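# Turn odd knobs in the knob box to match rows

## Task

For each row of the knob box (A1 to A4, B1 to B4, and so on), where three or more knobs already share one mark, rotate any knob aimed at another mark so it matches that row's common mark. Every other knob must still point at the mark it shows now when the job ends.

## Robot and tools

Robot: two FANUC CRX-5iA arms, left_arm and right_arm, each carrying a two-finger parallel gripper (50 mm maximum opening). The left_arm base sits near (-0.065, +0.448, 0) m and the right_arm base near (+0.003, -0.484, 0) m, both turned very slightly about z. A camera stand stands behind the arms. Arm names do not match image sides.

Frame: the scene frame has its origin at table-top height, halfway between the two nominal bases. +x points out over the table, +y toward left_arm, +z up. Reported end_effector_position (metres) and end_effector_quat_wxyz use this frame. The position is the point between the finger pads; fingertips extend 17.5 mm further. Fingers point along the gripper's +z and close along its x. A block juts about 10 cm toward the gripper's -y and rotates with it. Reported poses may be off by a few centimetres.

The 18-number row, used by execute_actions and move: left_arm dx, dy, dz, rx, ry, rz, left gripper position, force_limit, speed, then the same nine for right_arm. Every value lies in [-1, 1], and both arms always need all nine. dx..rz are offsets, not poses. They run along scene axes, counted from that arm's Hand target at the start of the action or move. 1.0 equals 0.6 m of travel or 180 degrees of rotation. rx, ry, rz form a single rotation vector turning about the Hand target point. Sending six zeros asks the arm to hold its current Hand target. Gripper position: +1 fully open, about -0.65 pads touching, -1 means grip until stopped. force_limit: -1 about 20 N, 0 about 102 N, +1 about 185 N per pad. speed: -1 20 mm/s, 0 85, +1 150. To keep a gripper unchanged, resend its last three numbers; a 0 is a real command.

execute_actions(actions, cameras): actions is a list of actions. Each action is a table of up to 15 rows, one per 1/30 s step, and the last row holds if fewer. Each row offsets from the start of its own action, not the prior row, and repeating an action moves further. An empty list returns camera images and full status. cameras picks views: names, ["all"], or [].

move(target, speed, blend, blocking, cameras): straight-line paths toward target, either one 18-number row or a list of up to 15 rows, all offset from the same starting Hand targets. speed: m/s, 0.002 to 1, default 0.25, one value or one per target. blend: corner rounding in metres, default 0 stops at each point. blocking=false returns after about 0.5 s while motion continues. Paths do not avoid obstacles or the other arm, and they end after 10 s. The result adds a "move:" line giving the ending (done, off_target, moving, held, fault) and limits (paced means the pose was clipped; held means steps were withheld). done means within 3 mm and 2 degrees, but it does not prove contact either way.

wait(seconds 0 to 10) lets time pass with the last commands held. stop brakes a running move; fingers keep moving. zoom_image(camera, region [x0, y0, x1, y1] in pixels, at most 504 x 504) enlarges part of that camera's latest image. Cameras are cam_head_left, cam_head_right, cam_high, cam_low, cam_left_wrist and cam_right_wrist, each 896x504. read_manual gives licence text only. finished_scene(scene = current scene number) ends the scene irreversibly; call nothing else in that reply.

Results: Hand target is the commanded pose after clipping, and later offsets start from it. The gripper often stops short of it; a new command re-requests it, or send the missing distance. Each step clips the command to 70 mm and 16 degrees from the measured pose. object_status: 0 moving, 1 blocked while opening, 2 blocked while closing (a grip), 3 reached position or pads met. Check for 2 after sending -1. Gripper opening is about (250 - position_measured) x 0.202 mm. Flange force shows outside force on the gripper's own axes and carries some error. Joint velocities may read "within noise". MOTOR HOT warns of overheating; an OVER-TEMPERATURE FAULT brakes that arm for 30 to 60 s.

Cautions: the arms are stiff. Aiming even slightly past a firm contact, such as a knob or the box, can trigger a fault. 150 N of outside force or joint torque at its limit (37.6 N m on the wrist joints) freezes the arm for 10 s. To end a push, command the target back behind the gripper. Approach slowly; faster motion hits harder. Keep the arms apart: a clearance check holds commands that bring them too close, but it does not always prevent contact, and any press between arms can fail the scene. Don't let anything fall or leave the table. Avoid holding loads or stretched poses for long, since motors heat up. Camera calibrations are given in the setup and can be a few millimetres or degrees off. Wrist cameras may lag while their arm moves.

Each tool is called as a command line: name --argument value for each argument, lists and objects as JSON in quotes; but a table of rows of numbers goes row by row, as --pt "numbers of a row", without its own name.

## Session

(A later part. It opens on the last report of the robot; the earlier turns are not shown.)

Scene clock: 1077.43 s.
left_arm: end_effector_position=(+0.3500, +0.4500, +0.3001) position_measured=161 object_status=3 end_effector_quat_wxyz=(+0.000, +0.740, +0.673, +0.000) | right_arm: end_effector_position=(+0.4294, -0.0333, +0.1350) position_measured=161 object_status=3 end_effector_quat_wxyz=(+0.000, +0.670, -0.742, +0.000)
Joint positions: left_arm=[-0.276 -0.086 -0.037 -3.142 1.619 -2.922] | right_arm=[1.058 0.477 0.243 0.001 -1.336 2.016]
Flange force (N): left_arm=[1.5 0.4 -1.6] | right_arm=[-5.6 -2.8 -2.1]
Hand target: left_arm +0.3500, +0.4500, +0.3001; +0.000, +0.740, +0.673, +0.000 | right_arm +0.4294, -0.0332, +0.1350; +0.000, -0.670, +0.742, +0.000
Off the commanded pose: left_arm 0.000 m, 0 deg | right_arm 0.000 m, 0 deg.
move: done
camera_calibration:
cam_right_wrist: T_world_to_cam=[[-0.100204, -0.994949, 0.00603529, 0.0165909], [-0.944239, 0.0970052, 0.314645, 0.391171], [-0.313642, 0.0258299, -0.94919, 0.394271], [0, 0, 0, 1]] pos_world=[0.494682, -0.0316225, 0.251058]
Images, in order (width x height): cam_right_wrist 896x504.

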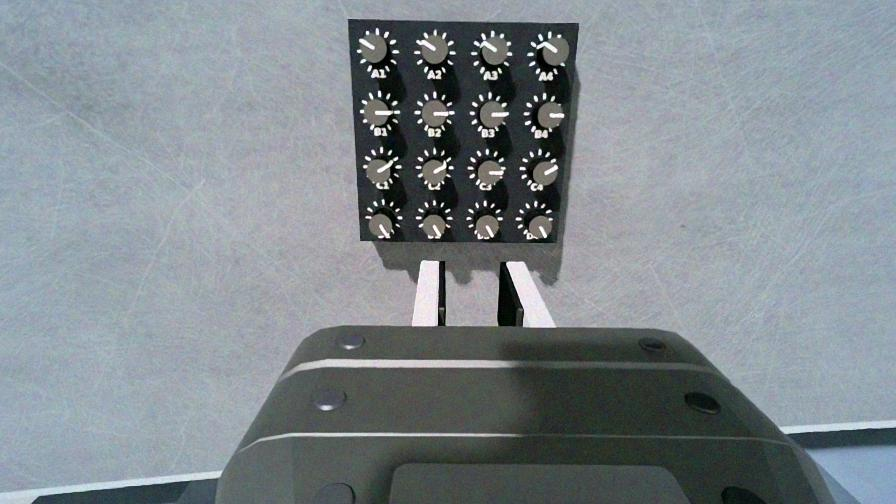

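wait --seconds 0

move --pt "0 0 0 0 0 0 -0.056 -1 -0.5 0.0425 -0.0271 -0.1117 0 0 0 -0.056 -1 -0.5" --pt "0 0 0 0 0 0 -0.056 -1 -0.5 0.0425 -0.0271 -0.1475 0 0 0 -0.056 -1 -0.5" --pt "0 0 0 0 0 0 -0.056 -1 -0.5 0.0425 -0.0271 -0.1475 0 0 0 -1 -1 -0.5" --pt "0 0 0 0 0 0 -0.056 -1 -0.5 0.0425 -0.0271 -0.1475 0 0 0.1667 -1 -1 -0.5" --pt "0 0 0 0 0 0 -0.056 -1 -0.5 0.0425 -0.0271 -0.1475 0 0 0.1667 -0.17 -1 -0.5" --pt "0 0 0 0 0 0 -0.056 -1 -0.5 0.0425 -0.0271 -0.1117 0 0 0.1667 -0.17 -1 -0.5" --pt "0 0 0 0 0 0 -0.056 -1 -0.5 0 0 0 0 0 0 -0.056 -1 -0.5" --speed '[0.5,0.15,0.12,0.75,0.3,0.3,0.5]' --blend '[0.01,0,0,0,0,0.01,0]' --cameras '["cam_right_wrist"]'

zoom_image --camera "cam_right_wrist" --region '[340, 10, 592, 262]'

Scene clock: 1096.57 s.
left_arm: end_effector_position=(+0.3500, +0.4500, +0.3001) position_measured=161 object_status=3 end_effector_quat_wxyz=(+0.000, +0.740, +0.673, +0.000) | right_arm: end_effector_position=(+0.4294, -0.0332, +0.1350) position_measured=161 object_status=3 end_effector_quat_wxyz=(+0.000, +0.670, -0.742, +0.000)
Joint positions: left_arm=[-0.276 -0.086 -0.037 -3.142 1.619 -2.922] | right_arm=[1.058 0.477 0.243 0.001 -1.336 2.016]
Flange force (N): left_arm=[1.6 1.2 -1.9] | right_arm=[-4.9 -3.7 -2.3]
Hand target: left_arm +0.3500, +0.4500, +0.3001; +0.000, +0.740, +0.673, +0.000 | right_arm +0.4294, -0.0332, +0.1350; +0.000, -0.670, +0.742, +0.000
Tool commands: left_gripper/position=-0.056 left_gripper/force_limit=-1.0 left_gripper/speed=-0.5 right_gripper/position=-0.056 right_gripper/force_limit=-1.0 right_gripper/speed=-0.5
Off the commanded pose: left_arm 0.000 m, 0 deg | right_arm 0.000 m, 0 deg.

Scene clock: 1101.00 s.
left_arm: end_effector_position=(+0.3500, +0.4500, +0.3001) position_measured=161 object_status=3 end_effector_quat_wxyz=(+0.000, +0.740, +0.673, +0.000) | right_arm: end_effector_position=(+0.4294, -0.0332, +0.1350) position_measured=161 object_status=3 end_effector_quat_wxyz=(+0.000, +0.670, -0.742, +0.000)
Joint positions: left_arm=[-0.276 -0.086 -0.037 -3.142 1.619 -2.922] | right_arm=[1.058 0.477 0.243 0.001 -1.336 2.016]
Flange force (N): left_arm=[1.7 1.6 -2.1] | right_arm=[-4.8 -2.8 -1.8]
Hand target: left_arm +0.3500, +0.4500, +0.3001; +0.000, +0.740, +0.673, +0.000 | right_arm +0.4294, -0.0332, +0.1350; +0.000, -0.670, +0.742, +0.000
Off the commanded pose: left_arm 0.000 m, 0 deg | right_arm 0.000 m, 0 deg.
move: done
camera_calibration:
cam_right_wrist: T_world_to_cam=[[-0.100201, -0.994949, 0.00604601, 0.0166964], [-0.9442, 0.0970027, 0.314766, 0.391206], [-0.313762, 0.0258311, -0.94915, 0.394349], [0, 0, 0, 1]] pos_world=[0.494781, -0.0315225, 0.251057]
Images, in order (width x height): cam_right_wrist 896x504.

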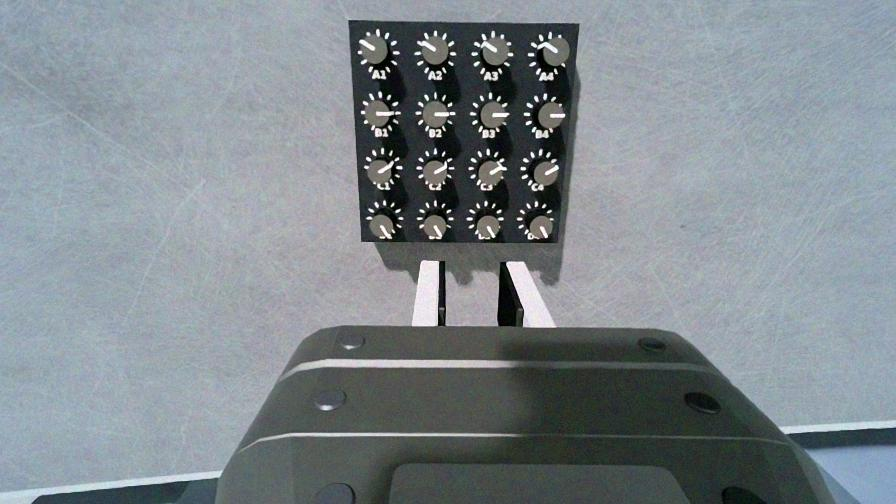

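Scaled by 2.000 from the camera's 896x504 image, which has a finer 1280x720 frame.

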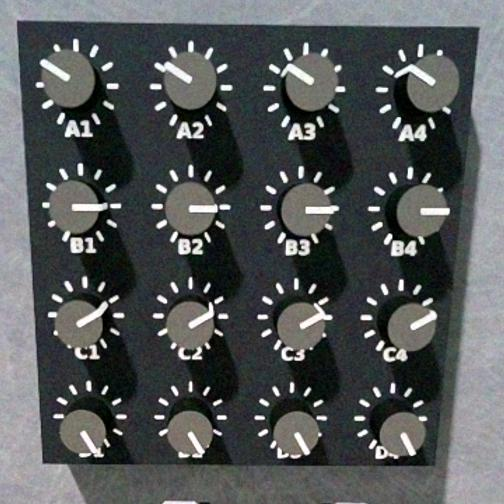

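finished_scene --scene 1

The scene is finished: the task was done.


## Next scene

The same job, from a new start.

execute_actions --actions '[]'

zoom_image --camera "cam_high" --region '[300, 120, 552, 330]'

Scene clock: 0.00 s.
left_arm: end_effector_position=(+0.1790, -0.1054, +0.1641) position_measured=3 object_status=3 end_effector_quat_wxyz=(+0.142, +0.535, +0.596, -0.582) | right_arm: end_effector_position=(+0.1883, -0.6763, +0.1324) position_measured=3 object_status=3 end_effector_quat_wxyz=(-0.124, +0.753, +0.563, +0.318)
Joint positions: left_arm=[-0.595 0.394 -0.662 1.549 -1.253 -0.432] | right_arm=[-1.03 -0.049 -0.411 -0.595 -1.589 0.884]
Joint velocities: within noise
Flange force (N): no reading
Hand target: left_arm +0.1790, -0.1054, +0.1641; +0.142, +0.535, +0.596, -0.582 | right_arm +0.1883, -0.6763, +0.1324; -0.124, +0.753, +0.563, +0.318
Tool commands: left_gripper/position=+1.0 left_gripper/force_limit=+1.0 left_gripper/speed=+1.0 right_gripper/position=+1.0 right_gripper/force_limit=+1.0 right_gripper/speed=+1.0
camera_calibration:
cam_left_wrist: T_world_to_cam=[[-0.392141, 0.470076, -0.79073, 0.260626], [0.90506, 0.0433537, -0.423068, -0.0659949], [-0.164593, -0.881561, -0.442448, 0.142938], [0, 0, 0, 1]] pos_world=[0.185458, 0.00635582, 0.241407]
cam_right_wrist: T_world_to_cam=[[0.160337, 0.766586, 0.621802, 0.41345], [0.772142, -0.489837, 0.404791, -0.505321], [0.614889, 0.415216, -0.670453, 0.384309], [0, 0, 0, 1]] pos_world=[0.0875815, -0.724042, 0.205126]

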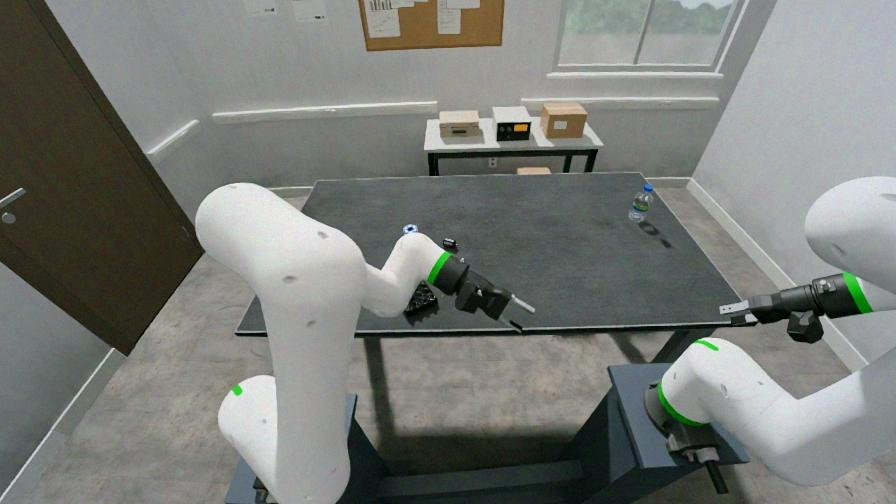

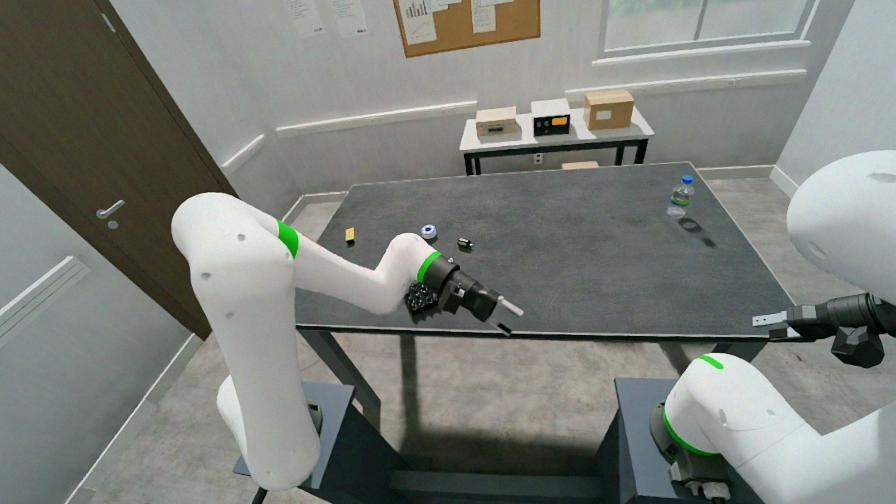

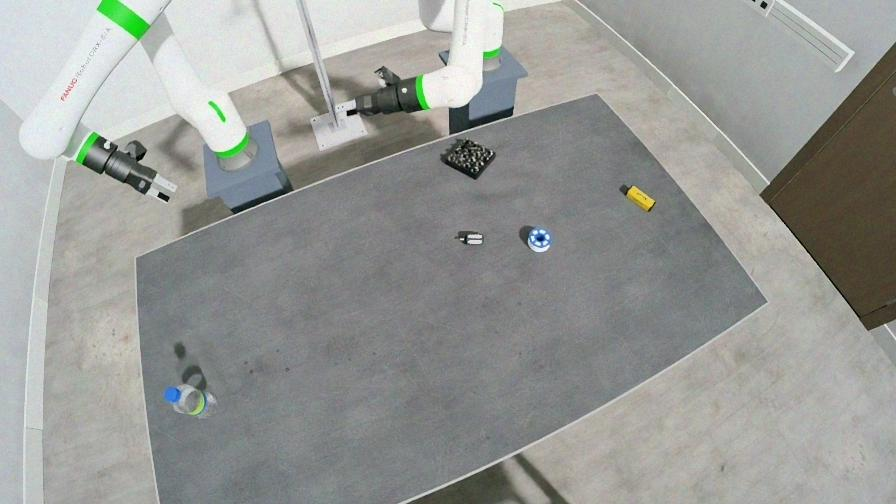

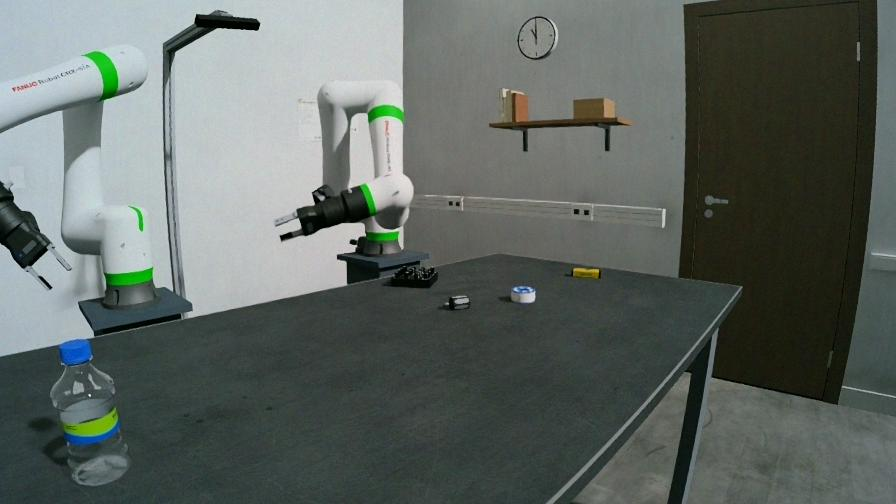

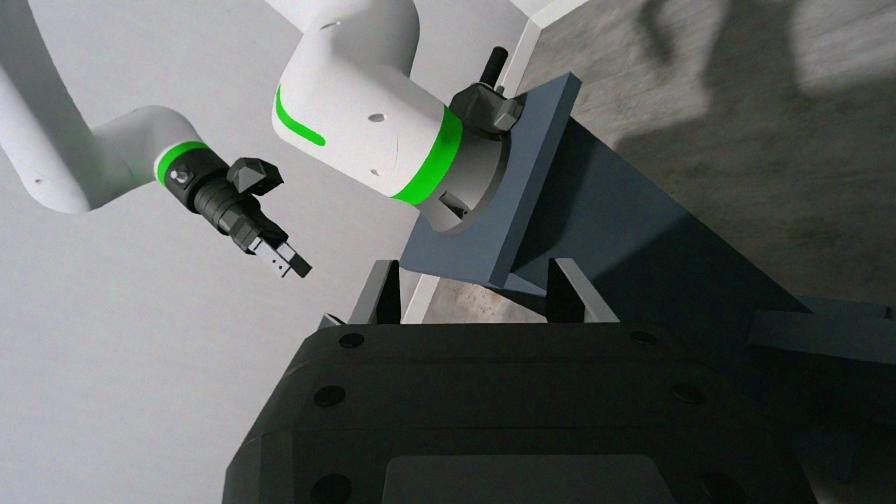

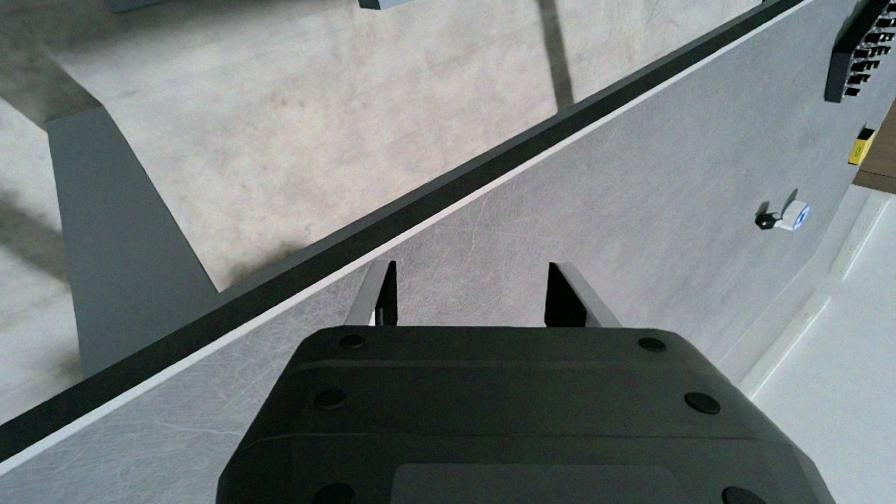

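Scaled by 2.000 from the camera's 896x504 image, which has a finer 1280x720 frame.

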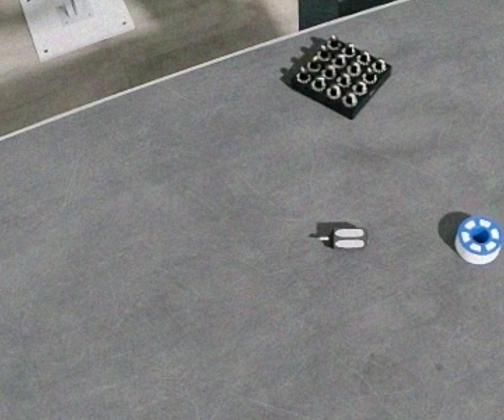

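move --pt "0.2 0.27 0.08 0.198 -0.056 0.0592 0 -1 -0.5 0 0 0 0 0 0 1 1 1" --pt "0.3928 0.5272 -0.0485 0.3961 -0.112 0.1183 0 -1 -0.5 0 0 0 0 0 0 1 1 1" --speed 0.5 --blend '[0.05,0]' --cameras '["cam_left_wrist"]'

zoom_image --camera "cam_left_wrist" --region '[325, 0, 605, 280]'

Scene clock: 28.23 s.
left_arm: end_effector_position=(+0.4147, +0.2109, +0.1350) position_measured=152 object_status=3 end_effector_quat_wxyz=(+0.000, +0.492, +0.871, +0.000) | right_arm: end_effector_position=(+0.1883, -0.6763, +0.1324) position_measured=3 object_status=3 end_effector_quat_wxyz=(-0.124, +0.753, +0.563, +0.318)
Joint positions: left_arm=[-0.175 0.271 -0.038 0 -1.262 0.756] | right_arm=[-1.03 -0.049 -0.411 -0.595 -1.589 0.884]
Flange force (N): left_arm=[-2.2 2.6 0.1] | right_arm=[0.8 2.7 -2.4]
Hand target: left_arm +0.4147, +0.2109, +0.1350; +0.000, +0.492, +0.871, +0.000 | right_arm +0.1883, -0.6763, +0.1324; -0.124, +0.753, +0.563, +0.318
Off the commanded pose: left_arm 0.000 m, 0 deg | right_arm 0.000 m, 0 deg.
move: done
camera_calibration:
cam_left_wrist: T_world_to_cam=[[-0.51825, 0.85522, -0.00391482, 0.0461393], [0.807433, 0.49079, 0.327378, -0.460506], [0.281902, 0.166503, -0.944885, 0.109366], [0, 0, 0, 1]] pos_world=[0.364909, 0.168343, 0.254278]
Images, in order (width x height): cam_left_wrist 896x504.

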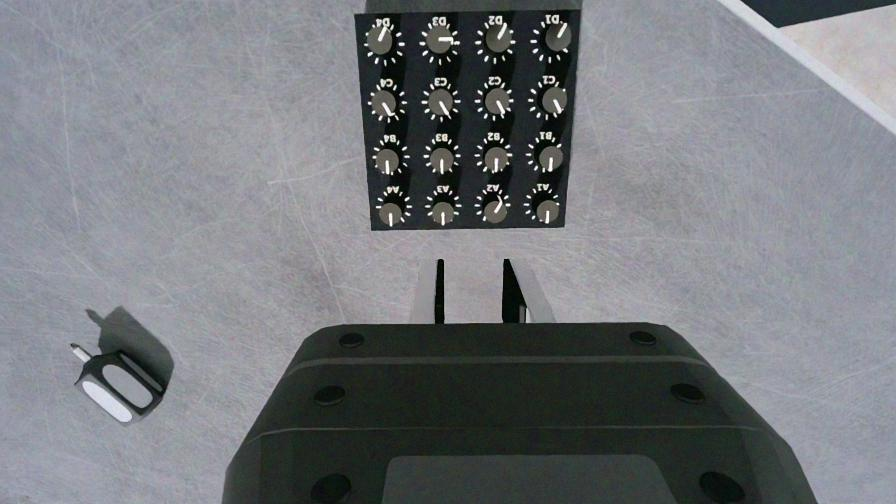

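Scaled by 1.800 from the camera's 896x504 image, which has a finer 1280x720 frame.

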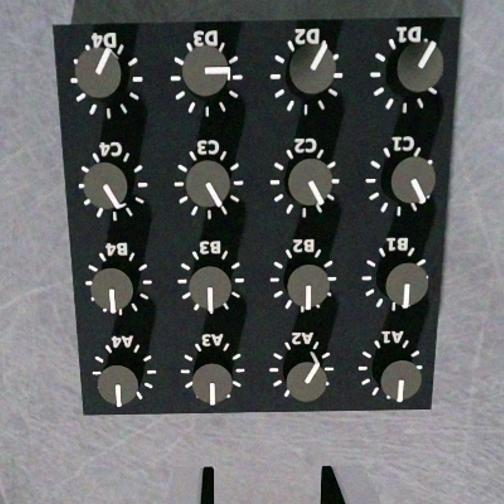

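move --pt "-0.0223 0.0164 -0.115 0 0 0.002 0 -1 -0.5 0 0 0 0 0 0 1 1 1" --pt "-0.0223 0.0164 -0.1508 0 0 0.002 0 -1 -0.5 0 0 0 0 0 0 1 1 1" --pt "-0.0223 0.0164 -0.1508 0 0 0.002 -1 -1 -0.5 0 0 0 0 0 0 1 1 1" --pt "-0.0223 0.0164 -0.1508 0 0 -0.8313 -1 -1 -0.5 0 0 0 0 0 0 1 1 1" --pt "-0.0223 0.0164 -0.1508 0 0 -0.8313 -0.2 -1 -0.5 0 0 0 0 0 0 1 1 1" --pt "-0.0223 0.0164 -0.115 0 0 -0.8313 -0.2 -1 -0.5 0 0 0 0 0 0 1 1 1" --pt "-0.1139 -0.092 -0.115 0 0 0.002 0 -1 -0.5 0 0 0 0 0 0 1 1 1" --speed '[0.4,0.15,0.12,0.75,0.3,0.3,0.75]' --blend '[0.01,0,0,0,0,0.01,0]' --cameras '["cam_left_wrist"]'

zoom_image --camera "cam_left_wrist" --region '[360, 150, 560, 340]'

Scene clock: 55.93 s.
left_arm: end_effector_position=(+0.3464, +0.1557, +0.0660) position_measured=152 object_status=3 end_effector_quat_wxyz=(+0.000, +0.489, +0.872, +0.000) | right_arm: end_effector_position=(+0.1883, -0.6763, +0.1324) position_measured=3 object_status=3 end_effector_quat_wxyz=(-0.124, +0.753, +0.563, +0.318)
Joint positions: left_arm=[-0.318 0.265 -0.219 0 -1.086 0.906] | right_arm=[-1.03 -0.049 -0.411 -0.595 -1.589 0.884]
Flange force (N): left_arm=[-1.8 2.4 0.3] | right_arm=[2.1 2.8 -2.1]
Hand target: left_arm +0.3464, +0.1557, +0.0660; +0.000, +0.489, +0.872, +0.000 | right_arm +0.1883, -0.6763, +0.1324; -0.124, +0.753, +0.563, +0.318
Off the commanded pose: left_arm 0.000 m, 0 deg | right_arm 0.000 m, 0 deg.
move: done; limits=paced
camera_calibration:
cam_left_wrist: T_world_to_cam=[[-0.523612, 0.851948, -0.00389707, 0.0600188], [0.804348, 0.495854, 0.327342, -0.355358], [0.280811, 0.168265, -0.944898, 0.0727279], [0, 0, 0, 1]] pos_world=[0.296836, 0.112835, 0.185278]
Images, in order (width x height): cam_left_wrist 896x504.

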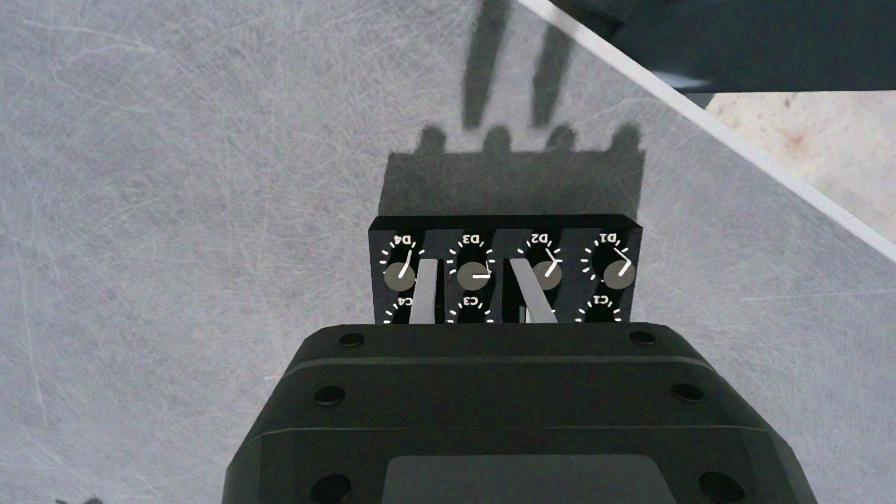

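Scaled by 2.520 from the camera's 896x504 image, which has a finer 1280x720 frame.

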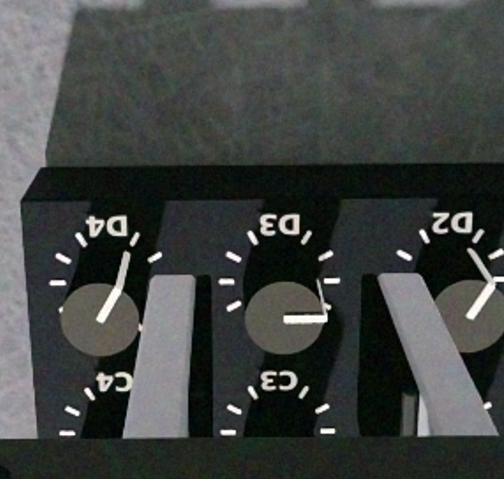

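move --pt "0.0002 0.0013 -0.0358 0 0 0 0 -1 -0.5 0 0 0 0 0 0 1 1 1" --pt "0.0002 0.0013 -0.0358 0 0 0 -1 -1 -0.5 0 0 0 0 0 0 1 1 1" --pt "0.0002 0.0013 -0.0358 0 0 0.3333 -1 -1 -0.5 0 0 0 0 0 0 1 1 1" --pt "0.0002 0.0013 -0.0358 0 0 0.3333 -0.2 -1 -0.5 0 0 0 0 0 0 1 1 1" --pt "0.0002 0.0013 0 0 0 0.3333 -0.2 -1 -0.5 0 0 0 0 0 0 1 1 1" --pt "0.1139 0.092 0.115 0 0 0 0 -1 -0.5 0 0 0 0 0 0 1 1 1" --speed '[0.15,0.12,0.75,0.3,0.3,0.5]' --blend '[0,0,0,0,0.01,0]' --cameras '["cam_left_wrist"]'

zoom_image --camera "cam_left_wrist" --region '[340, 0, 592, 252]'

Scene clock: 67.90 s.
left_arm: end_effector_position=(+0.4147, +0.2109, +0.1350) position_measured=152 object_status=3 end_effector_quat_wxyz=(+0.000, +0.489, +0.872, +0.000) | right_arm: end_effector_position=(+0.1883, -0.6763, +0.1324) position_measured=3 object_status=3 end_effector_quat_wxyz=(-0.124, +0.753, +0.563, +0.318)
Joint positions: left_arm=[-0.175 0.271 -0.038 0 -1.262 0.763] | right_arm=[-1.03 -0.049 -0.411 -0.595 -1.589 0.884]
Flange force (N): left_arm=[-2.9 3.2 -0.6] | right_arm=[1.6 2.8 -2.6]
Hand target: left_arm +0.4147, +0.2109, +0.1350; +0.000, +0.489, +0.872, +0.000 | right_arm +0.1883, -0.6763, +0.1324; -0.124, +0.753, +0.563, +0.318
Off the commanded pose: left_arm 0.000 m, 0 deg | right_arm 0.000 m, 0 deg.
move: done
camera_calibration:
cam_left_wrist: T_world_to_cam=[[-0.523612, 0.851948, -0.00389707, 0.0490752], [0.804348, 0.495854, 0.327342, -0.460334], [0.280811, 0.168265, -0.944898, 0.10943], [0, 0, 0, 1]] pos_world=[0.365236, 0.168035, 0.254278]
Images, in order (width x height): cam_left_wrist 896x504.

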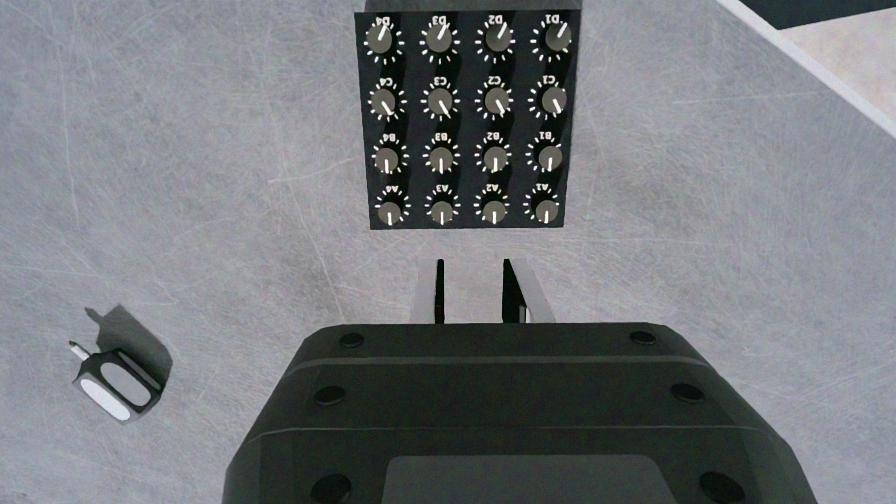

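Scaled by 2.000 from the camera's 896x504 image, which has a finer 1280x720 frame.

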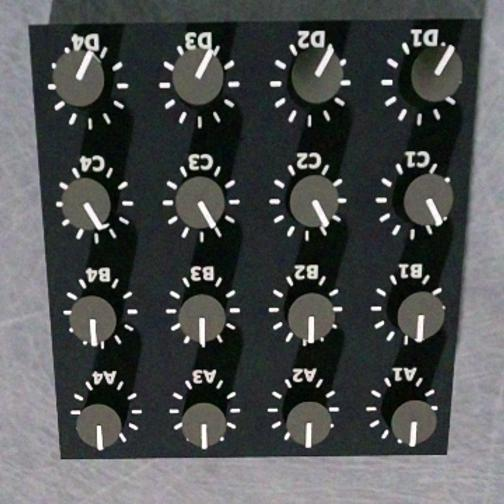

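All rows match.

finished_scene --scene 2

The scene is finished: the task was done.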